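# Insert the peg fully into the block's hole inside box

## Task

Seat the peg completely in the hole of the block that sits on the floor of the open box, so that it stays fully inserted after the robot lets go.

## Robot and tools

ROBOT. Two 6-joint arms, left_arm and right_arm, each with a two-finger gripper, stand on mounting plates joined by a metal frame behind them. A 'too close' warning treats each plate and its half of the frame as part of that arm. Calibrated bases in the scene frame: left_arm at (+0.014, +0.181, +0.187) m, right_arm at (-0.043, -0.183, +0.187) m, each tilted slightly (about 0.072 off vertical sideways).

FRAMES. Scene frame: origin on the table surface halfway between the nominal arm bases, +x pointing out over the table, +z up, left_arm on the +y side (arm names do not match image left/right). Fixed cameras and the table use the scene frame. Each arm reports its end_effector_position (metres) and end_effector_quat_wxyz in its own base frame; this point lies between the finger pads, roughly 1 cm behind the tips. Fingers point along the gripper's +z and open along its y. Reported hand poses may be off by a few centimetres, more when the arm is stretched.

ROW FORMAT. Every motion command uses rows of 14 numbers covering both arms even if one stays still: left waist, shoulder, elbow, wrist pitch, wrist yaw, wrist roll, left opening, then the same seven for right_arm. Joint numbers are absolute target angles in radians (not offsets), on the same scale as the Joint positions line. Stated ranges: waist -2.618..3.054, shoulder 0.000..3.142, elbow 0.000..3.142, wrist pitch -1.571..1.571, wrist yaw -1.571..1.571, wrist roll -2.094..2.094. Real ends may differ by up to 0.059 rad; a target beyond an end by more than that, and beyond the current angle, is rejected; one just past the real end is clipped and the result says 'joint sent to its limit'. Opening is an absolute command from -1 (closed) to +1 (fully open). To keep an arm or gripper unchanged, resend its Joint targets angles and its current opening command (0 is a real command, not 'no change').

TOOLS.
- execute_actions(actions, cameras): actions is a list of actions; each action is up to 15 rows, one row per 1/30 s control step; if fewer than 15 rows are given the last row is held for the remaining steps. An empty list just returns the full state and images. The result also lists joint angles at some steps.
- move(target, speed, blend, opening_speed, blocking, cameras): target is one row or a list of up to 15 rows, sharing 10 s at most. All joints travel in sync toward the absolute angles, so grippers follow curves and do not avoid obstacles or each other. speed: rad/s for the joint with the longest way to go, 0.01 to 2, default 0.5 (single value or one per target). blend: radians by which corners at intermediate targets are cut, default 0. opening_speed: rate of the gripper command on the -1..1 scale per second, 0.2 or more. Opening changes in later list rows are applied only after everything comes to rest there. blocking=false returns after about 0.5 s while motion continues; a new move takes over from the current point. The result adds a 'move:' line: done, off_target (resting with a joint more than 0.035 rad from target), moving, held, or fault, with limits=held if steps were withheld and the worst joint error per arm. done does not prove contact or its absence.
- wait(seconds 0..10, cameras): lets time pass with the last commands held; a running move continues.
- stop(cameras): brakes a running move; needs some room.
- zoom_image(camera, region): camera is cam_head_left, cam_head_right, cam_left_wrist or cam_right_wrist; region [x0, y0, x1, y1] in pixels from the top-left corner, at most 504 by 504. All images are 672x504.
- read_manual(section): licence texts only.
- finished_scene(scene): ends the current scene (give its number); irreversible. The peg must remain inserted without the robot.

RESULT LINES. Joint positions / Joint velocities: one block per arm in the joint order above (rad, rad/s), ending with the finger gap in metres (0.093 fully open) and its rate. Joint targets: angles currently driven toward. Tool commands: present gripper commands. grip_measured: gripper motor position on the -1..+1 scale; pads meet near -0.94 and each millimetre of object width adds about 0.0208; readings may sit up to 0.02 high. Joint torques (N m, positive toward larger angle) include the arm's weight; joints 1-3 wrap around at ±28 N m. 'joint command not followed' means the clearance check altered some targets. MOTOR HOT appears at 75 °C; at 90 °C the arm folds and idles for the rest of the scene.

GRIPPING. For a rigid flat-sided part, command at least 0.24 below the reading for its width to grip firmly; keep sending that same number to hold. To release, send a value well above the width reading. A sudden command far below the width spikes the squeeze briefly.

MOTION LIMITS. Per step each joint target may lead its measured angle by at most 0.202 (waist), 0.258 (shoulder), 0.3 (elbow), 0.573 (wrist pitch), 0.522 (wrist yaw, roll) rad; if targets would shift a gripper over 200 mm, that arm's targets are scaled back. Friction and load may leave joints short; tiny turns may not happen. The simulation keeps running while you compose replies.

AVOID. Dropping the peg, opening while it still moves, fast impacts, pressing far past contact, arms colliding with each other, anything leaving the table, and long stretched or stalled poses that overheat motors. Approach contact slowly; occasional external tugs on held parts can occur.

Each tool is called as name(argument=value, ...) on one line, values as JSON.

## Session

execute_actions(actions=[])

Scene clock: 0.00 s.
left_arm: end_effector_position=(+0.2504, -0.3301, -0.0508) grip_measured=+1.000 end_effector_quat_wxyz=(+0.141, +0.518, +0.756, -0.375) | right_arm: end_effector_position=(+0.1461, -0.2024, +0.0249) grip_measured=+1.000 end_effector_quat_wxyz=(+0.031, +0.759, +0.650, -0.029)
Joint positions: left_arm=[-0.644 2.165 1.006 -0.01 0.741 0.399 0.093] | right_arm=[-0.908 1.523 0.829 -0.813 0.056 0.816 0.093]
Joint velocities: within noise
Joint torques (N m): no reading
Heat: left arm: 32 °C; right arm: 30 °C.
Joint targets: left_arm=[-0.644 2.154 1.013 -0.009 0.740 0.398] | right_arm=[-0.908 1.514 0.838 -0.811 0.056 0.816]
Tool commands: left_gripper/opening=+1.0 right_gripper/opening=+1.0

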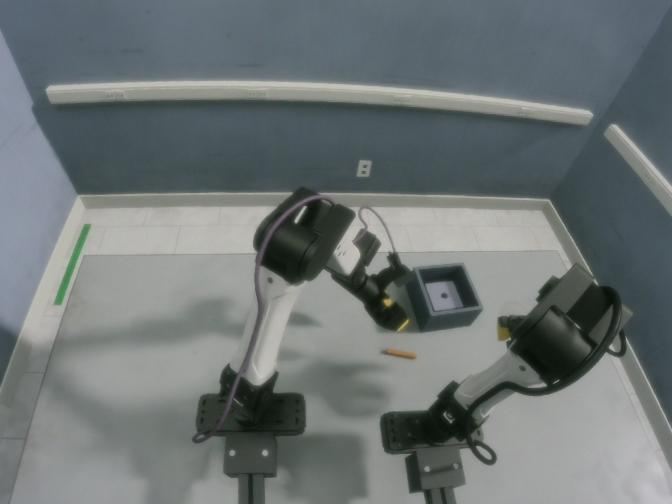

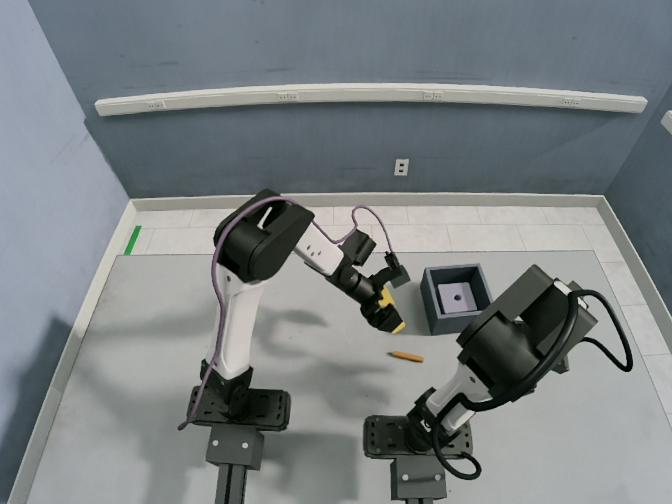

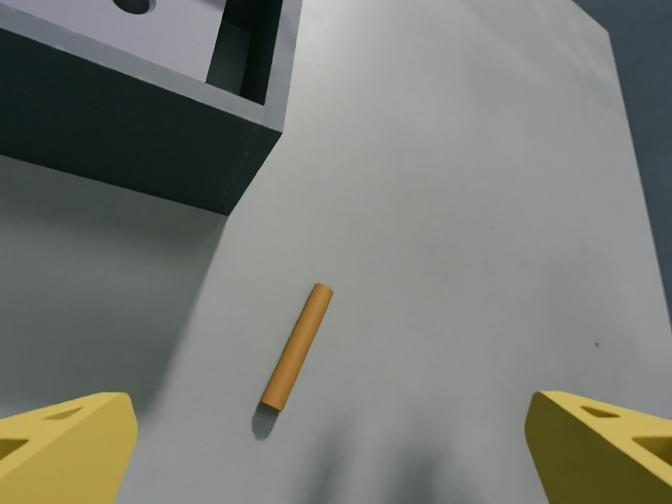

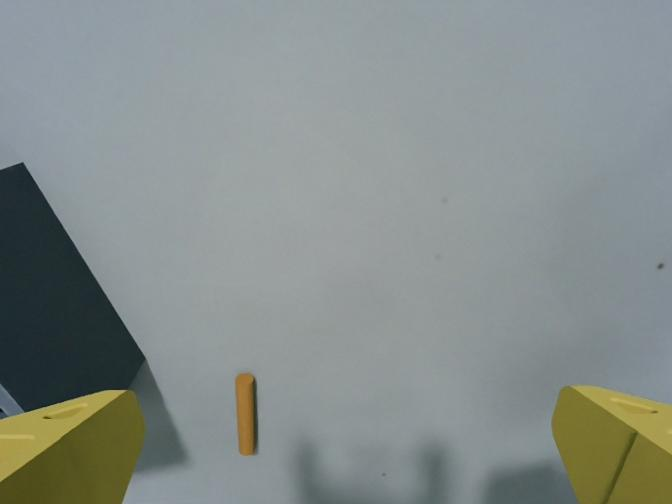

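zoom_image(camera="cam_head_left", region=[350, 240, 518, 380])

zoom_image(camera="cam_head_right", region=[360, 240, 528, 380])

zoom_image(camera="cam_left_wrist", region=[200, 220, 400, 440])

Scaled by 3.000.

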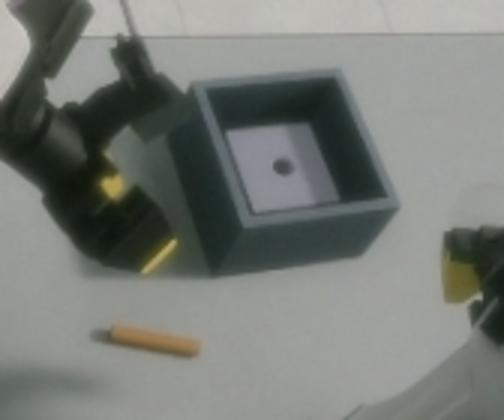

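Scaled by 3.000.

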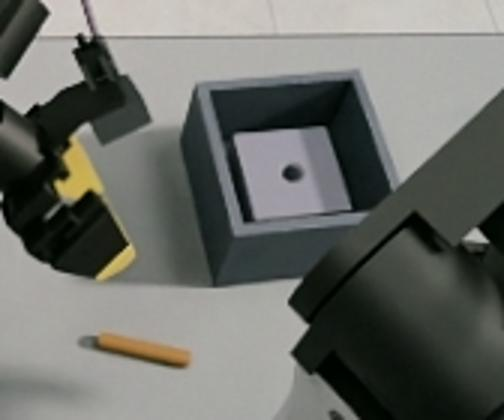

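Scaled by 2.291.

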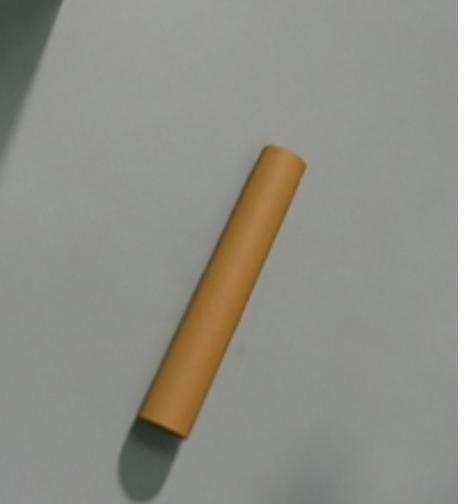

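move(target=[[0.4,1.4,1.0,0,0,0,1,-0.30,1.838,1.508,-1.241,0,0,1]], speed=0.8)

Scene clock: 129.33 s.
left_arm: end_effector_position=(+0.4152, +0.1746, +0.2353) grip_measured=+1.000 end_effector_quat_wxyz=(+0.538, -0.161, +0.820, +0.108) | right_arm: end_effector_position=(+0.3196, -0.1004, +0.1003) grip_measured=+1.000 end_effector_quat_wxyz=(-0.003, +0.156, +0.988, -0.002)
Joint positions: left_arm=[0.401 1.416 1.006 0.001 0.009 0.009 0.093] | right_arm=[-0.302 1.821 1.476 -1.23 0.005 0.012 0.093]
Joint torques (N m): left_arm=[-0.2 -6.3 6.71 2.18 -0.09 -0.12] | right_arm=[0.79 -6.91 10.18 0.06 -0.03 -0.11]
Heat: left arm: 40 °C; right arm: 33 °C.
Joint targets: left_arm=[0.400 1.400 1.000 0.000 0.000 0.000] | right_arm=[-0.300 1.838 1.508 -1.241 0.000 0.000]
move: done

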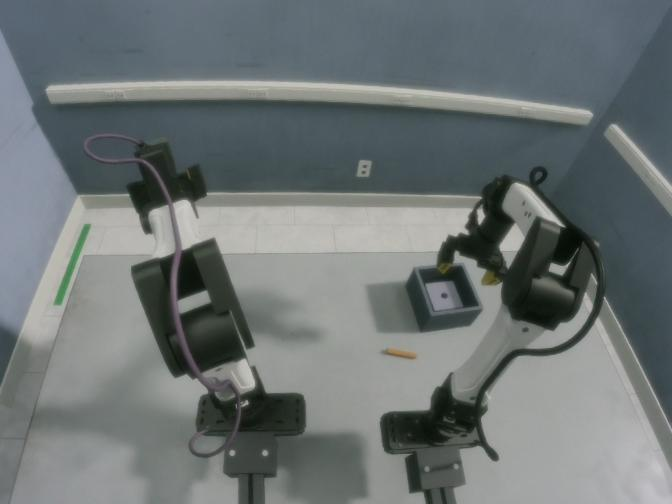

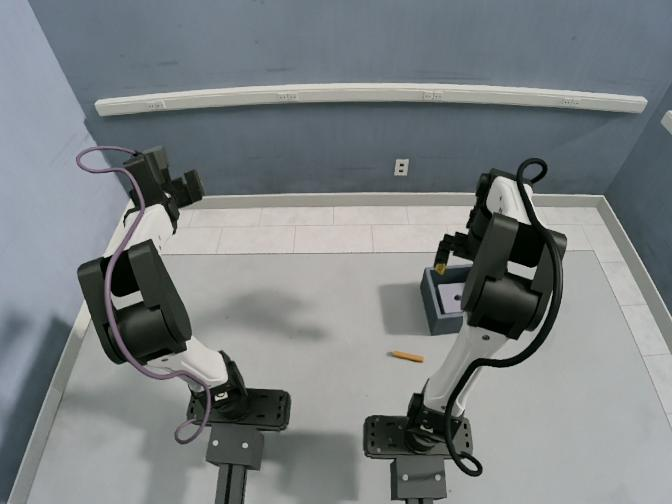

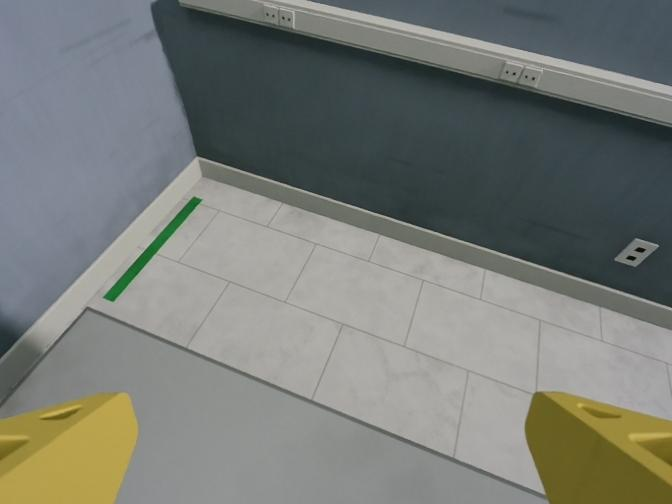

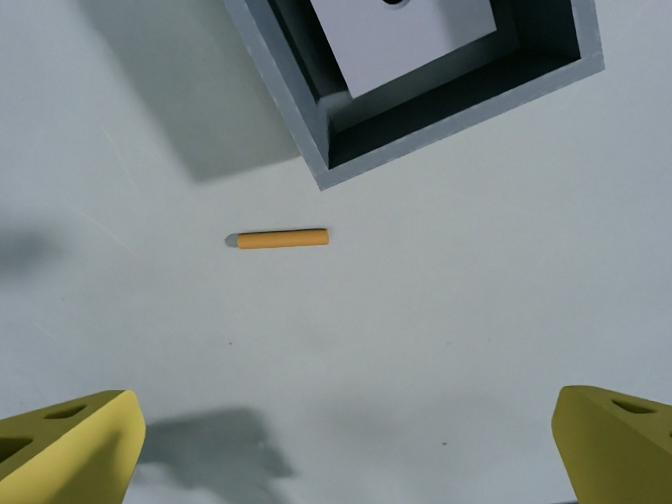

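move(target=[0.4,1.4,1.0,0,0,0,1,-0.014,1.915,0.728,-0.384,0.072,-1.326,1], speed=0.8)

Scene clock: 149.93 s.
left_arm: end_effector_position=(+0.4151, +0.1746, +0.2353) grip_measured=+1.000 end_effector_quat_wxyz=(+0.538, -0.161, +0.820, +0.108) | right_arm: end_effector_position=(+0.2587, -0.0163, -0.0809) grip_measured=+1.000 end_effector_quat_wxyz=(-0.018, -0.602, +0.798, -0.027)
Joint positions: left_arm=[0.401 1.416 1.006 0.001 0.009 0.008 0.093] | right_arm=[-0.021 1.904 0.736 -0.397 0.065 -1.314 0.093]
Joint torques (N m): left_arm=[-0.2 -6.3 6.67 2.17 -0.07 -0.14] | right_arm=[1.29 -5.9 3.52 0.27 0.05 -0.09]
Joint targets: left_arm=[0.400 1.400 1.000 0.000 0.000 0.000] | right_arm=[-0.014 1.915 0.728 -0.384 0.072 -1.326]
move: done

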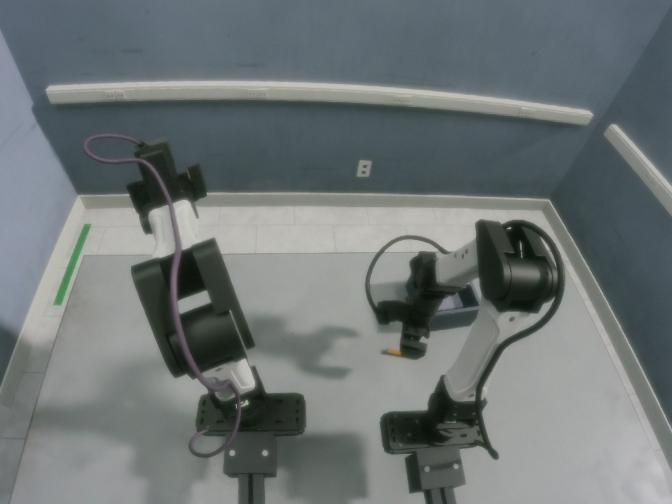

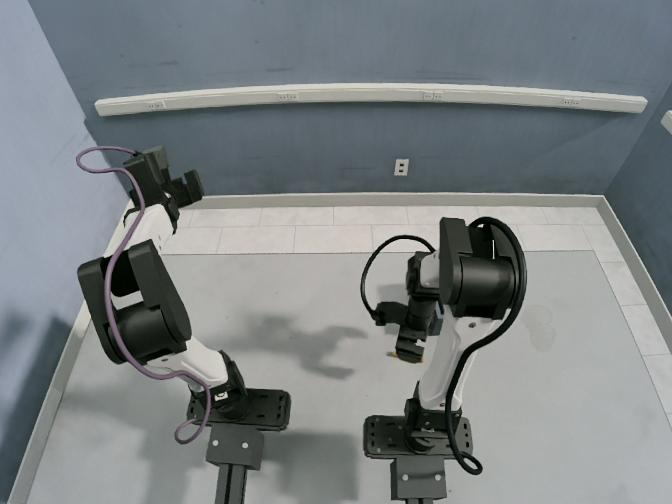

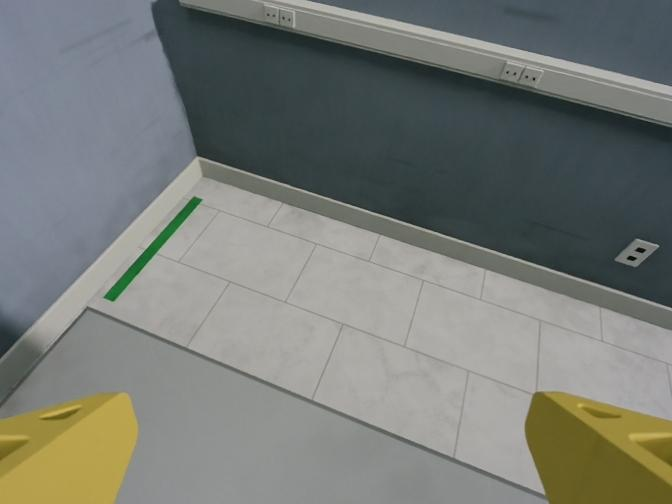

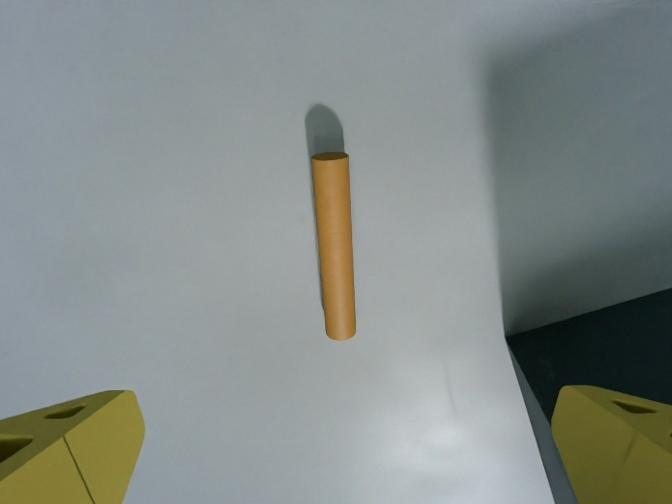

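move(target=[0.4,1.4,1.0,0,0,0,1,0.03,2.2815,0.708,0.013,0.072,-1.326,1], speed=0.4)

Scene clock: 163.57 s.
left_arm: end_effector_position=(+0.4151, +0.1747, +0.2353) grip_measured=+1.000 end_effector_quat_wxyz=(+0.538, -0.161, +0.820, +0.108) | right_arm: end_effector_position=(+0.2575, -0.0053, -0.1706) grip_measured=+1.000 end_effector_quat_wxyz=(-0.014, -0.619, +0.785, -0.031)
Joint positions: left_arm=[0.401 1.416 1.006 0.001 0.008 0.008 0.093] | right_arm=[0.022 2.27 0.715 -0.001 0.066 -1.314 0.093]
Joint torques (N m): left_arm=[-0.16 -6.3 6.72 2.18 -0.08 -0.15] | right_arm=[1.35 -6.63 1.37 0.27 0.06 -0.08]
Joint targets: left_arm=[0.400 1.400 1.000 0.000 0.000 0.000] | right_arm=[0.030 2.282 0.708 0.013 0.072 -1.326]
move: done

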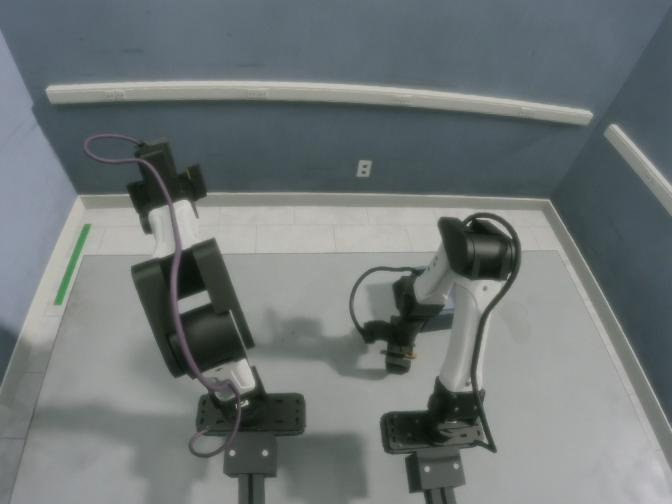

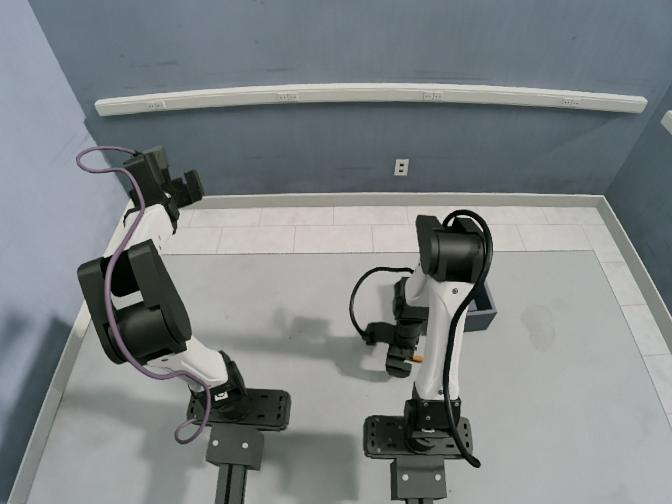

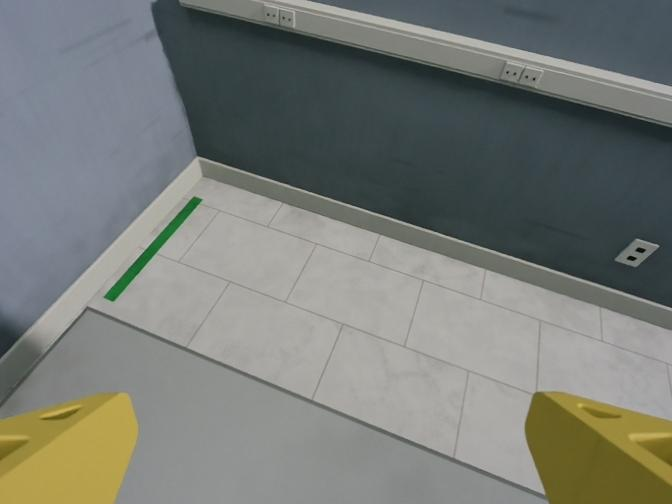

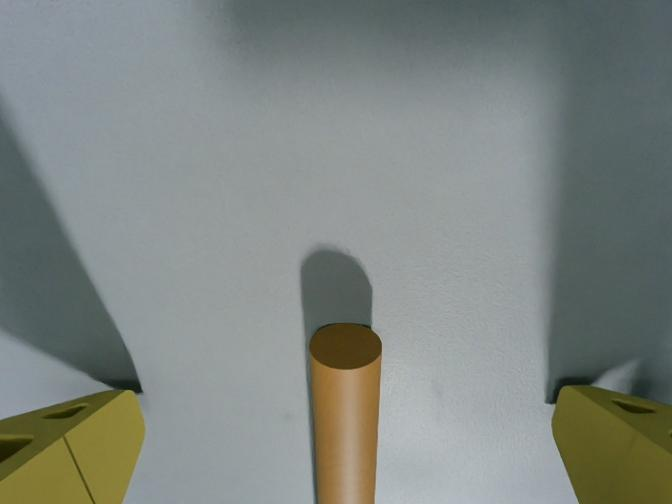

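move(target=[[0.4,1.4,1.0,0,0,0,1,-0.025,2.2815,0.708,0.013,0.072,-1.326,1],[0.4,1.4,1.0,0,0,0,1,-0.025,2.2815,0.708,0.013,0.072,-1.326,-0.92]], speed=0.2, opening_speed=1.0, cameras=["cam_right_wrist"])

Scene clock: 172.73 s.
left_arm: end_effector_position=(+0.4151, +0.1747, +0.2353) grip_measured=+1.000 end_effector_quat_wxyz=(+0.538, -0.161, +0.820, +0.108) | right_arm: end_effector_position=(+0.2573, -0.0159, -0.1706) grip_measured=-0.795 end_effector_quat_wxyz=(-0.014, -0.603, +0.797, -0.031)
Joint positions: left_arm=[0.401 1.416 1.006 0.001 0.008 0.008 0.093] | right_arm=[-0.019 2.27 0.715 0 0.066 -1.315 0.007]
Joint torques (N m): left_arm=[-0.13 -6.23 6.71 2.18 -0.07 -0.14] | right_arm=[0.08 -6.49 1.42 0.29 0.03 -0.05]
Joint targets: left_arm=[0.400 1.400 1.000 0.000 0.000 0.000] | right_arm=[-0.025 2.282 0.708 0.013 0.072 -1.326]
move: done
Images, in order: cam_right_wrist.

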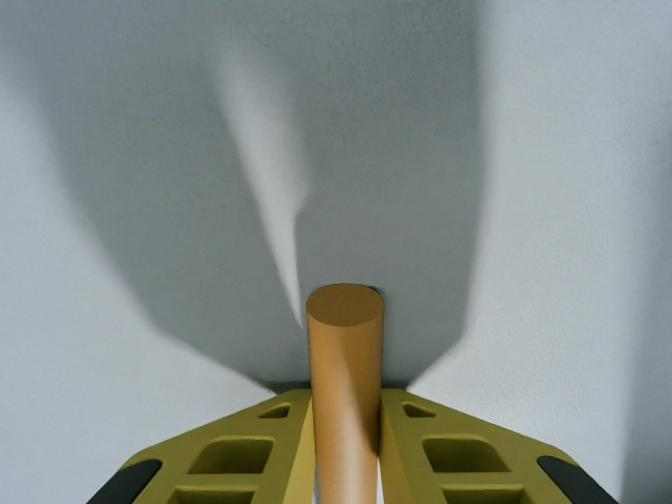

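move(target=[[0.4,1.4,1.0,0,0,0,1,-0.025,1.915,0.728,-0.384,0.072,-1.326,-0.92],[0.4,1.4,1.0,0,0,0,1,0.051,2.493,0.708,0.214,-1.499,-1.571,-0.92]], speed=0.6, blend=0.1)

Scene clock: 210.97 s.
left_arm: end_effector_position=(+0.4151, +0.1747, +0.2353) grip_measured=+1.000 end_effector_quat_wxyz=(+0.538, -0.161, +0.820, +0.108) | right_arm: end_effector_position=(+0.2330, +0.1780, -0.0644) grip_measured=-0.812 end_effector_quat_wxyz=(-0.467, +0.530, -0.511, -0.490)
Joint positions: left_arm=[0.401 1.416 1.006 0.001 0.008 0.008 0.093] | right_arm=[0.043 2.48 0.715 0.201 -1.487 -1.559 0.006]
Joint torques (N m): left_arm=[-0.12 -6.3 6.76 2.17 -0.07 -0.12] | right_arm=[1.26 -6.53 0.06 0.29 -0.67 -0.1]
Joint targets: left_arm=[0.400 1.400 1.000 0.000 0.000 0.000] | right_arm=[0.051 2.493 0.708 0.214 -1.499 -1.571]
move: done

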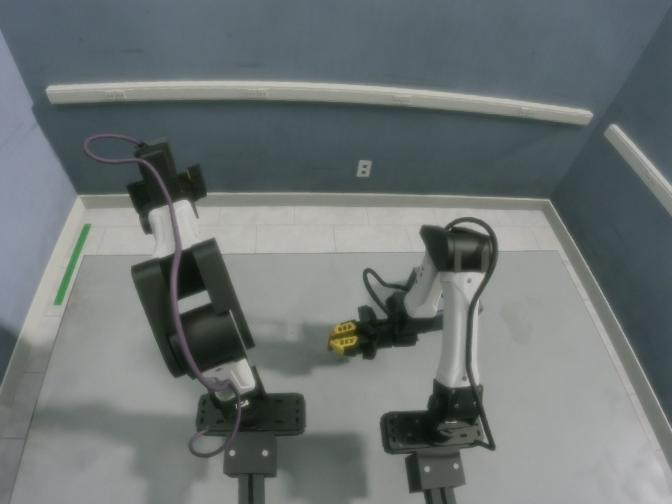

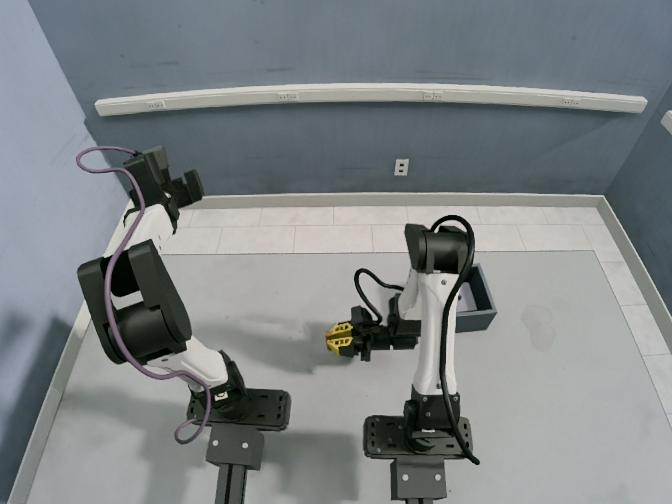

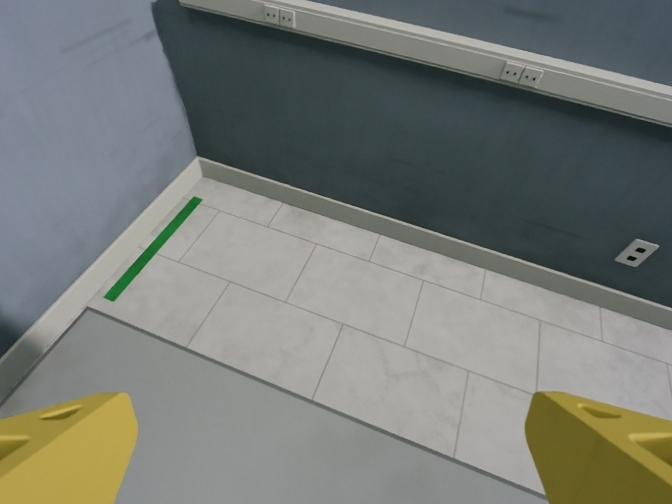

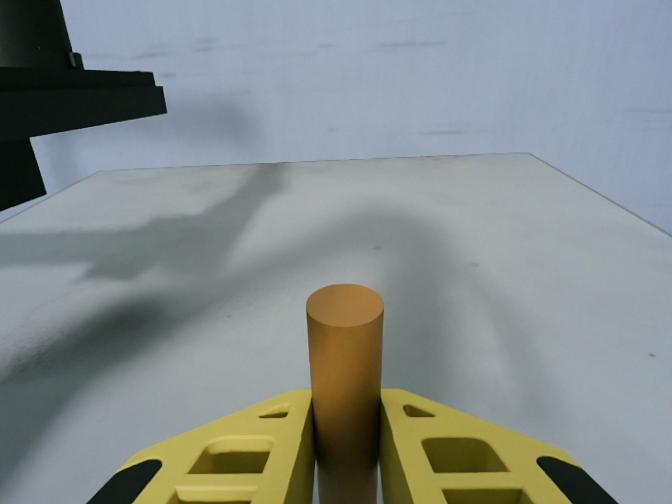

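move(target=[0.4,1.4,1.0,0,0,0,1,0.051,2.845,0.893,0.381,-1.499,-1.571,-0.92], speed=0.2, cameras=["cam_right_wrist","cam_head_left"])

zoom_image(camera="cam_head_left", region=[300, 290, 420, 380])

Scene clock: 219.40 s.
left_arm: end_effector_position=(+0.4151, +0.1747, +0.2353) grip_measured=+1.000 end_effector_quat_wxyz=(+0.538, -0.161, +0.820, +0.108) | right_arm: end_effector_position=(+0.2290, +0.1779, -0.1436) grip_measured=-0.812 end_effector_quat_wxyz=(-0.464, +0.526, -0.514, -0.494)
Joint positions: left_arm=[0.401 1.416 1.006 0.001 0.008 0.008 0.093] | right_arm=[0.043 2.831 0.885 0.367 -1.489 -1.559 0.006]
Joint torques (N m): left_arm=[-0.17 -6.27 6.64 2.18 -0.08 -0.15] | right_arm=[1.32 -6.91 0.54 0.3 -0.68 -0.08]
Joint targets: left_arm=[0.400 1.400 1.000 0.000 0.000 0.000] | right_arm=[0.051 2.845 0.893 0.381 -1.499 -1.571]
move: done
Images, in order: cam_head_left, cam_right_wrist.

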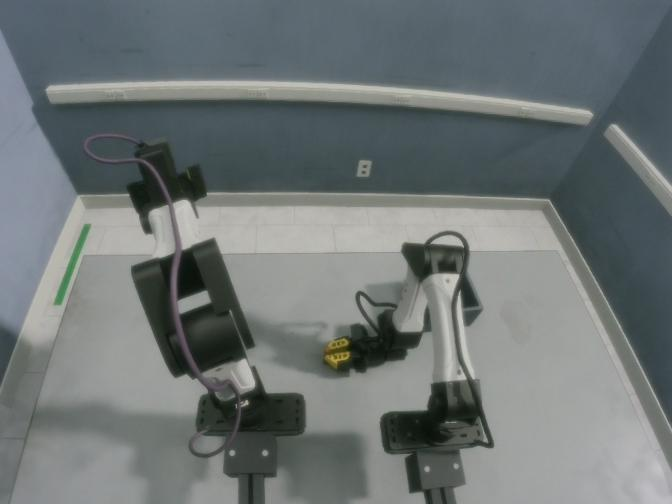

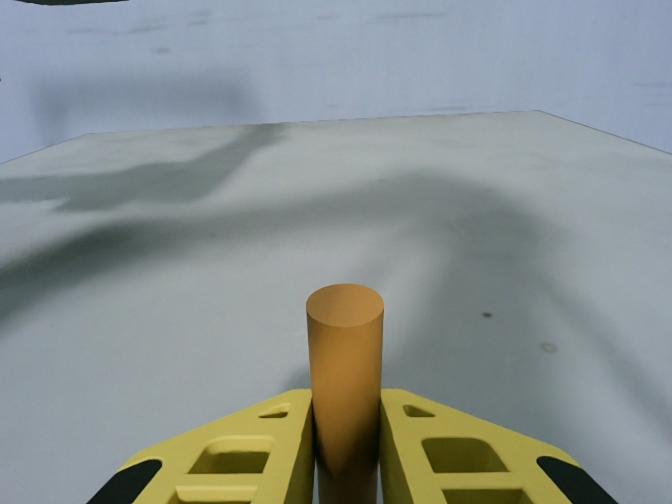

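Scaled by 4.200.

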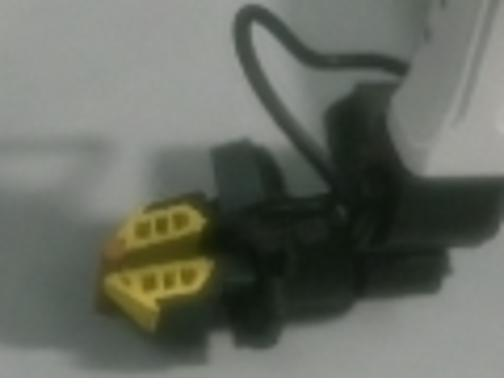

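move(target=[0.4,1.4,1.0,0,0,0,1,0.051,2.8625,0.9025,0.3895,-1.499,-1.571,-0.92], speed=0.05, cameras=["cam_right_wrist"])

move(target=[0.4,1.4,1.0,0,0,0,1,0.051,2.8755,0.909,0.3955,-1.499,-1.571,-0.92], speed=0.05, cameras=["cam_right_wrist"])

Scene clock: 225.27 s.
left_arm: end_effector_position=(+0.4151, +0.1747, +0.2353) grip_measured=+1.000 end_effector_quat_wxyz=(+0.538, -0.161, +0.820, +0.108) | right_arm: end_effector_position=(+0.2293, +0.1781, -0.1440) grip_measured=-0.812 end_effector_quat_wxyz=(-0.469, +0.523, -0.509, -0.498)
Joint positions: left_arm=[0.401 1.416 1.006 0.001 0.008 0.008 0.093] | right_arm=[0.043 2.845 0.894 0.374 -1.506 -1.559 0.006]
Joint torques (N m): left_arm=[-0.16 -6.27 6.69 2.17 -0.08 -0.12] | right_arm=[1.47 -6.78 0.58 0.3 -0.49 -0.08]
Joint targets: left_arm=[0.400 1.400 1.000 0.000 0.000 0.000] | right_arm=[0.051 2.863 0.902 0.390 -1.499 -1.571]
move: done
Images, in order: cam_right_wrist.

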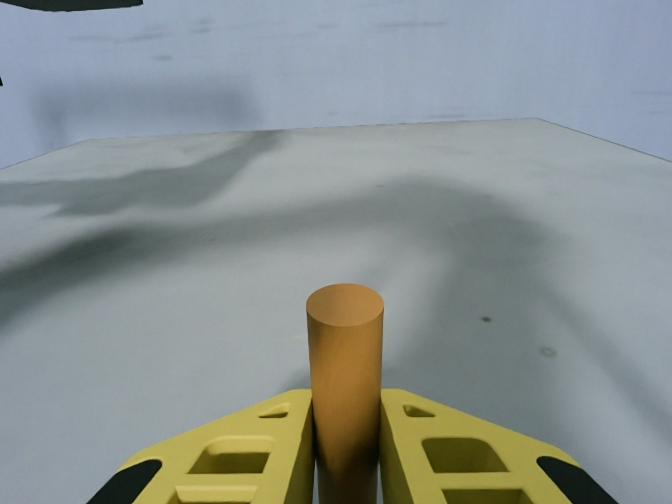

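Scene clock: 226.00 s.
left_arm: end_effector_position=(+0.4151, +0.1747, +0.2353) grip_measured=+1.000 end_effector_quat_wxyz=(+0.538, -0.161, +0.820, +0.108) | right_arm: end_effector_position=(+0.2292, +0.1783, -0.1441) grip_measured=-0.812 end_effector_quat_wxyz=(-0.473, +0.520, -0.505, -0.501)
Joint positions: left_arm=[0.401 1.416 1.006 0.001 0.008 0.008 0.093] | right_arm=[0.043 2.856 0.9 0.381 -1.52 -1.56 0.006]
Joint torques (N m): left_arm=[-0.18 -6.28 6.68 2.17 -0.07 -0.14] | right_arm=[1.43 -6.43 0.64 0.28 -0.37 -0.11]
Joint targets: left_arm=[0.400 1.400 1.000 0.000 0.000 0.000] | right_arm=[0.051 2.876 0.909 0.396 -1.499 -1.571]
move: done
Images, in order: cam_right_wrist.

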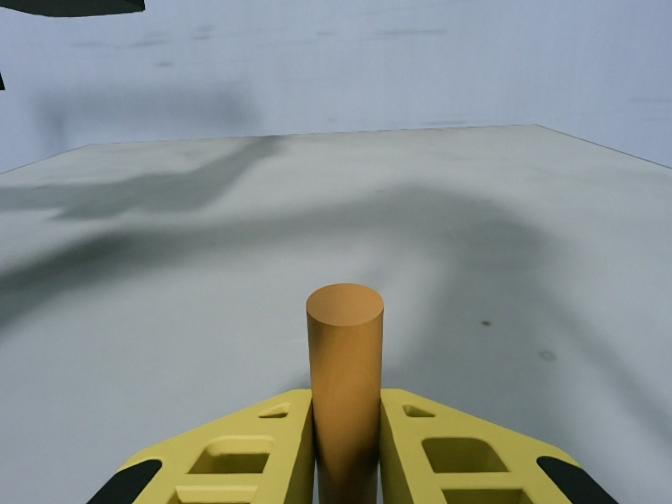

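move(target=[[0.4,1.4,1.0,0,0,0,1,0.051,2.853,0.897,0.385,-1.499,-1.571,-0.92],[0.4,1.4,1.0,0,0,0,1,0.051,2.853,0.897,0.385,-1.499,-1.571,0.6]], speed=0.05, opening_speed=0.8, cameras=["cam_right_wrist"])

move(target=[0.4,1.4,1.0,0,0,0,1,-0.336,2.906,0.718,0.617,-1.499,-1.571,0.6], speed=0.2, cameras=["cam_right_wrist","cam_head_left","cam_head_right"])

Scene clock: 243.10 s.
left_arm: end_effector_position=(+0.4151, +0.1747, +0.2353) grip_measured=+1.000 end_effector_quat_wxyz=(+0.538, -0.161, +0.820, +0.108) | right_arm: end_effector_position=(+0.2293, +0.1781, -0.1468) grip_measured=+0.598 end_effector_quat_wxyz=(-0.469, +0.524, -0.509, -0.497)
Joint positions: left_arm=[0.401 1.416 1.006 0.001 0.008 0.008 0.093] | right_arm=[0.043 2.856 0.9 0.382 -1.504 -1.56 0.074]
Joint torques (N m): left_arm=[-0.16 -6.3 6.69 2.18 -0.08 -0.13] | right_arm=[1.47 -8.5 -0.65 0.21 -0.51 -0.07]
Joint targets: left_arm=[0.400 1.400 1.000 0.000 0.000 0.000] | right_arm=[0.051 2.853 0.897 0.385 -1.499 -1.571]
move: done
Images, in order: cam_right_wrist.

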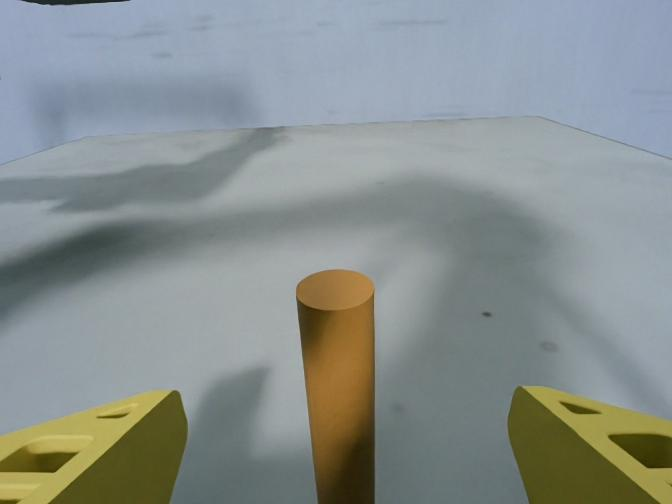

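Scene clock: 245.60 s.
left_arm: end_effector_position=(+0.4151, +0.1747, +0.2353) grip_measured=+1.000 end_effector_quat_wxyz=(+0.538, -0.161, +0.820, +0.108) | right_arm: end_effector_position=(+0.2349, +0.0972, -0.1436) grip_measured=+0.598 end_effector_quat_wxyz=(+0.557, -0.425, +0.594, +0.396)
Joint positions: left_arm=[0.401 1.416 1.006 0.001 0.008 0.008 0.093] | right_arm=[-0.33 2.892 0.732 0.604 -1.504 -1.56 0.074]
Joint torques (N m): left_arm=[-0.1 -6.28 6.75 2.17 -0.08 -0.13] | right_arm=[0.08 -5.83 -3.3 0.25 -0.52 -0.07]
Joint targets: left_arm=[0.400 1.400 1.000 0.000 0.000 0.000] | right_arm=[-0.336 2.906 0.718 0.617 -1.499 -1.571]
move: done
Images, in order: cam_head_left, cam_head_right, cam_right_wrist.

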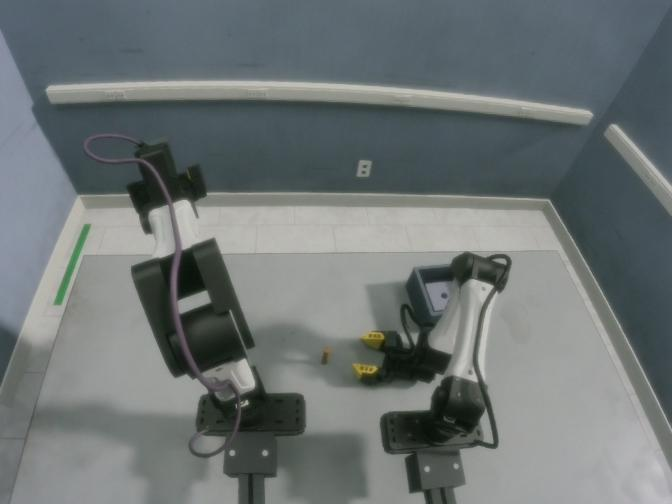

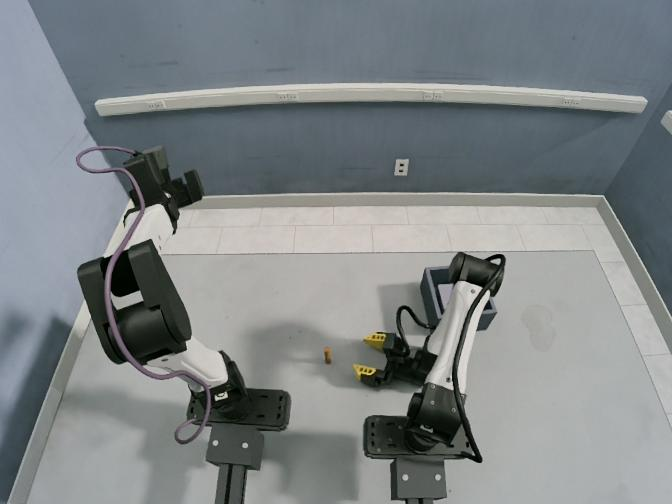

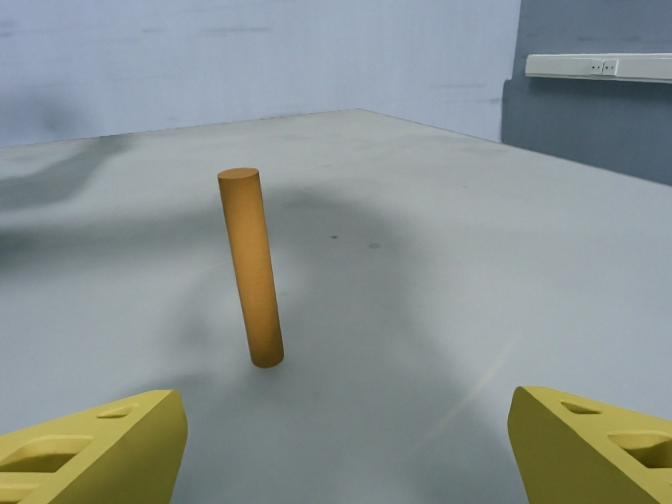

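move(target=[[0.4,1.4,1.0,0,0,0,1,-0.336,2.25,0.72,0.1,-1.499,-1.571,0.6],[0.4,1.4,1.0,0,0,0,1,0.702,1.938,0.949,-0.631,0.059,0,0.6]], speed=0.8, blend=0.1)

Scene clock: 265.93 s.
left_arm: end_effector_position=(+0.4151, +0.1747, +0.2353) grip_measured=+1.000 end_effector_quat_wxyz=(+0.538, -0.161, +0.820, +0.108) | right_arm: end_effector_position=(+0.2148, +0.1697, -0.0671) grip_measured=+0.599 end_effector_quat_wxyz=(-0.038, -0.349, +0.935, -0.040)
Joint positions: left_arm=[0.401 1.416 1.006 0.001 0.008 0.008 0.093] | right_arm=[0.7 1.973 0.924 -0.62 0.05 -0.012 0.074]
Joint torques (N m): left_arm=[-0.14 -6.26 6.71 2.17 -0.07 -0.12] | right_arm=[0.95 -10.7 7.86 -0.03 0.1 0.18]
Joint targets: left_arm=[0.400 1.400 1.000 0.000 0.000 0.000] | right_arm=[0.702 1.938 0.949 -0.631 0.059 0.000]
move: done

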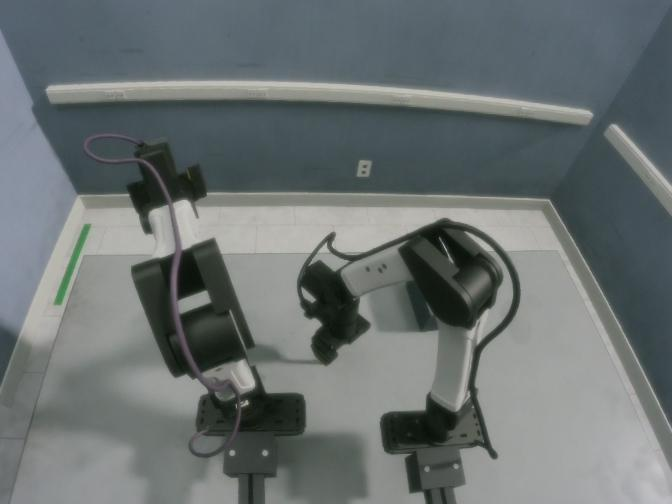

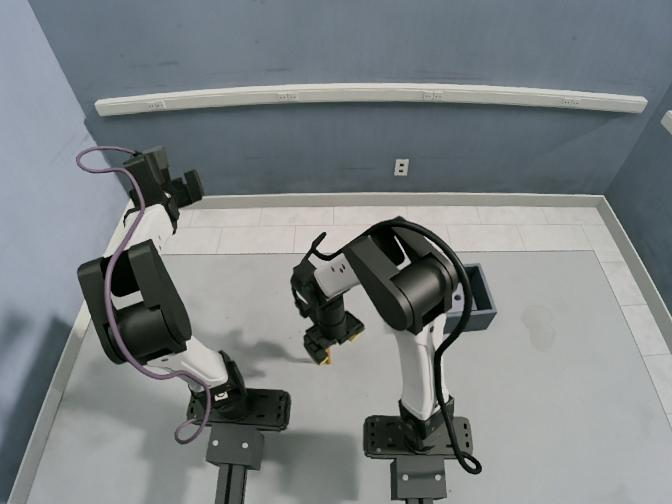

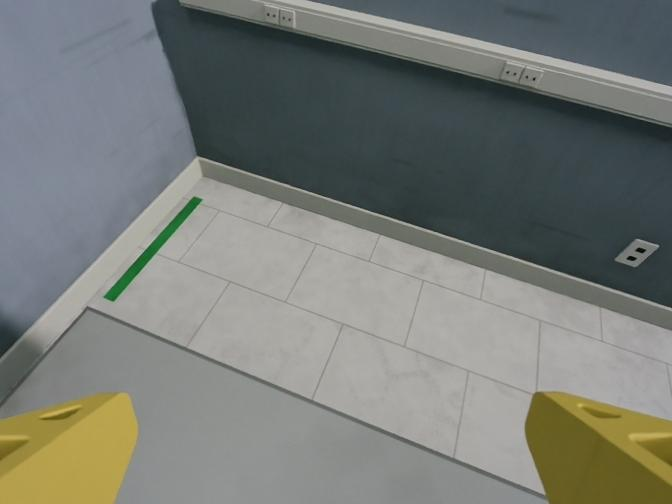

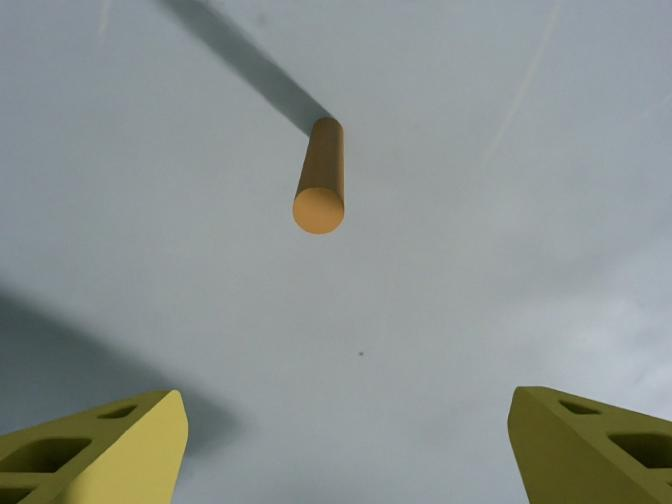

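move(target=[0.4,1.4,1.0,0,0,0,1,0.702,2.042,0.930,-0.508,0.059,0,0.6], speed=0.3, cameras=["cam_right_wrist"])

Scene clock: 278.50 s.
left_arm: end_effector_position=(+0.4151, +0.1747, +0.2353) grip_measured=+1.000 end_effector_quat_wxyz=(+0.538, -0.161, +0.820, +0.108) | right_arm: end_effector_position=(+0.2247, +0.1779, -0.0839) grip_measured=+0.599 end_effector_quat_wxyz=(-0.019, -0.349, +0.936, -0.034)
Joint positions: left_arm=[0.401 1.416 1.006 0.001 0.008 0.008 0.093] | right_arm=[0.7 2.03 0.924 -0.522 0.051 -0.012 0.074]
Joint torques (N m): left_arm=[-0.13 -6.3 6.71 2.18 -0.07 -0.14] | right_arm=[0.84 -6.98 5.68 0.32 0.07 0.19]
Joint targets: left_arm=[0.400 1.400 1.000 0.000 0.000 0.000] | right_arm=[0.702 2.042 0.930 -0.508 0.059 0.000]
move: done
Images, in order: cam_right_wrist.

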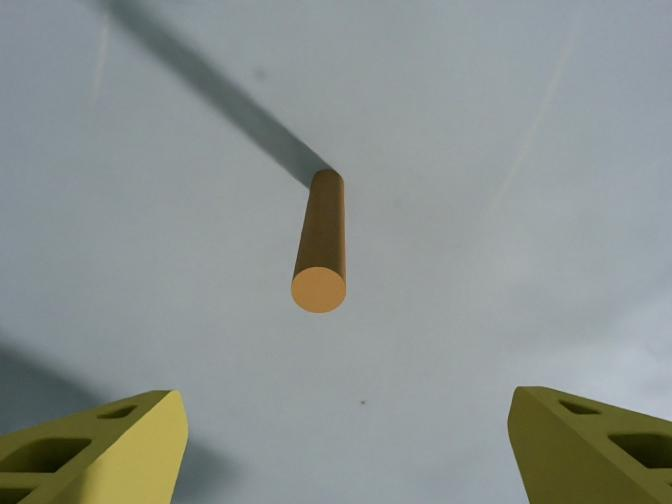

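move(target=[0.4,1.4,1.0,0,0,0,1,0.724,2.12,0.945,-0.430,0.059,0,0.6], speed=0.2, cameras=["cam_right_wrist"])

Scene clock: 292.13 s.
left_arm: end_effector_position=(+0.4151, +0.1747, +0.2353) grip_measured=+1.000 end_effector_quat_wxyz=(+0.538, -0.161, +0.820, +0.108) | right_arm: end_effector_position=(+0.2241, +0.1836, -0.1054) grip_measured=+0.599 end_effector_quat_wxyz=(-0.017, -0.356, +0.934, -0.034)
Joint positions: left_arm=[0.401 1.416 1.006 0.001 0.008 0.008 0.093] | right_arm=[0.717 2.107 0.924 -0.444 0.052 -0.012 0.074]
Joint torques (N m): left_arm=[-0.23 -6.3 6.72 2.17 -0.08 -0.13] | right_arm=[1.33 -7.01 6.79 0.29 0.1 0.17]
Joint targets: left_arm=[0.400 1.400 1.000 0.000 0.000 0.000] | right_arm=[0.724 2.120 0.945 -0.430 0.059 0.000]
move: done
Images, in order: cam_right_wrist.

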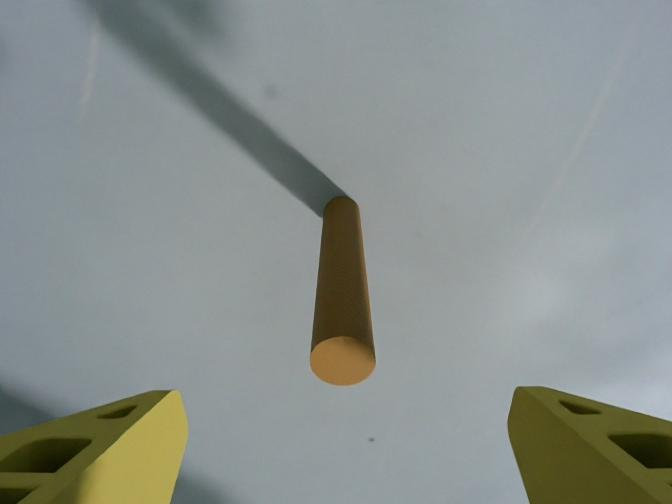

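move(target=[0.4,1.4,1.0,0,0,0,1,0.724,2.237,0.976,-0.338,0.059,0,0.6], speed=0.2, cameras=["cam_right_wrist"])

Scene clock: 300.27 s.
left_arm: end_effector_position=(+0.4151, +0.1747, +0.2353) grip_measured=+1.000 end_effector_quat_wxyz=(+0.538, -0.161, +0.820, +0.108) | right_arm: end_effector_position=(+0.2298, +0.1885, -0.1350) grip_measured=+0.599 end_effector_quat_wxyz=(-0.016, -0.356, +0.934, -0.033)
Joint positions: left_arm=[0.401 1.416 1.006 0.001 0.008 0.008 0.093] | right_arm=[0.717 2.223 0.952 -0.352 0.052 -0.012 0.074]
Joint torques (N m): left_arm=[-0.14 -6.26 6.68 2.19 -0.07 -0.14] | right_arm=[1.25 -7.72 6.6 0.3 0.07 0.18]
Joint targets: left_arm=[0.400 1.400 1.000 0.000 0.000 0.000] | right_arm=[0.724 2.237 0.976 -0.338 0.059 0.000]
move: done
Images, in order: cam_right_wrist.

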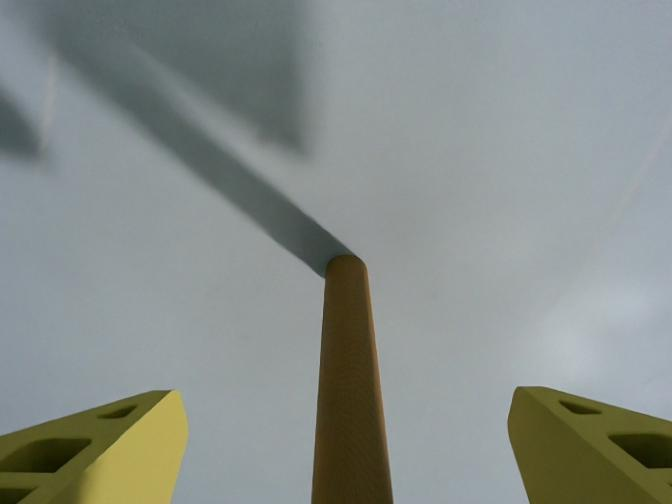

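move(target=[0.4,1.4,1.0,0,0,0,1,0.724,2.237,0.976,-0.338,0.059,0,-0.92], opening_speed=0.8, cameras=["cam_right_wrist"])

Scene clock: 305.07 s.
left_arm: end_effector_position=(+0.4151, +0.1747, +0.2353) grip_measured=+1.000 end_effector_quat_wxyz=(+0.538, -0.161, +0.820, +0.108) | right_arm: end_effector_position=(+0.2299, +0.1886, -0.1350) grip_measured=-0.789 end_effector_quat_wxyz=(-0.015, -0.356, +0.934, -0.033)
Joint positions: left_arm=[0.401 1.416 1.006 0.001 0.008 0.008 0.093] | right_arm=[0.717 2.223 0.952 -0.351 0.052 -0.012 0.007]
Joint torques (N m): left_arm=[-0.16 -6.31 6.72 2.17 -0.08 -0.13] | right_arm=[1.31 -7.5 6.75 0.3 0.11 0.17]
Joint targets: left_arm=[0.400 1.400 1.000 0.000 0.000 0.000] | right_arm=[0.724 2.237 0.976 -0.338 0.059 0.000]
move: done
Images, in order: cam_right_wrist.

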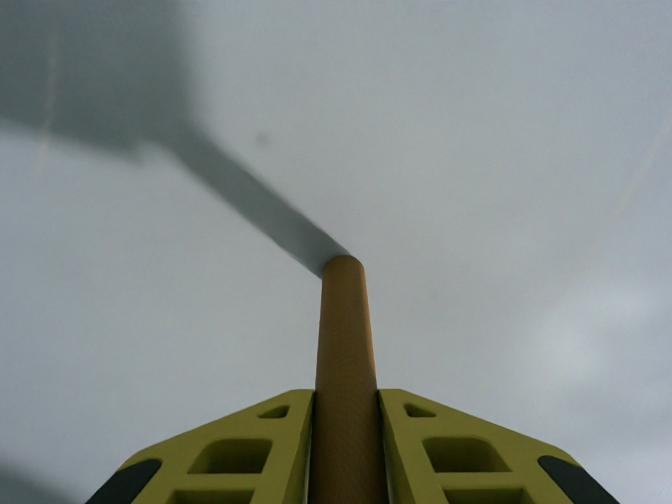

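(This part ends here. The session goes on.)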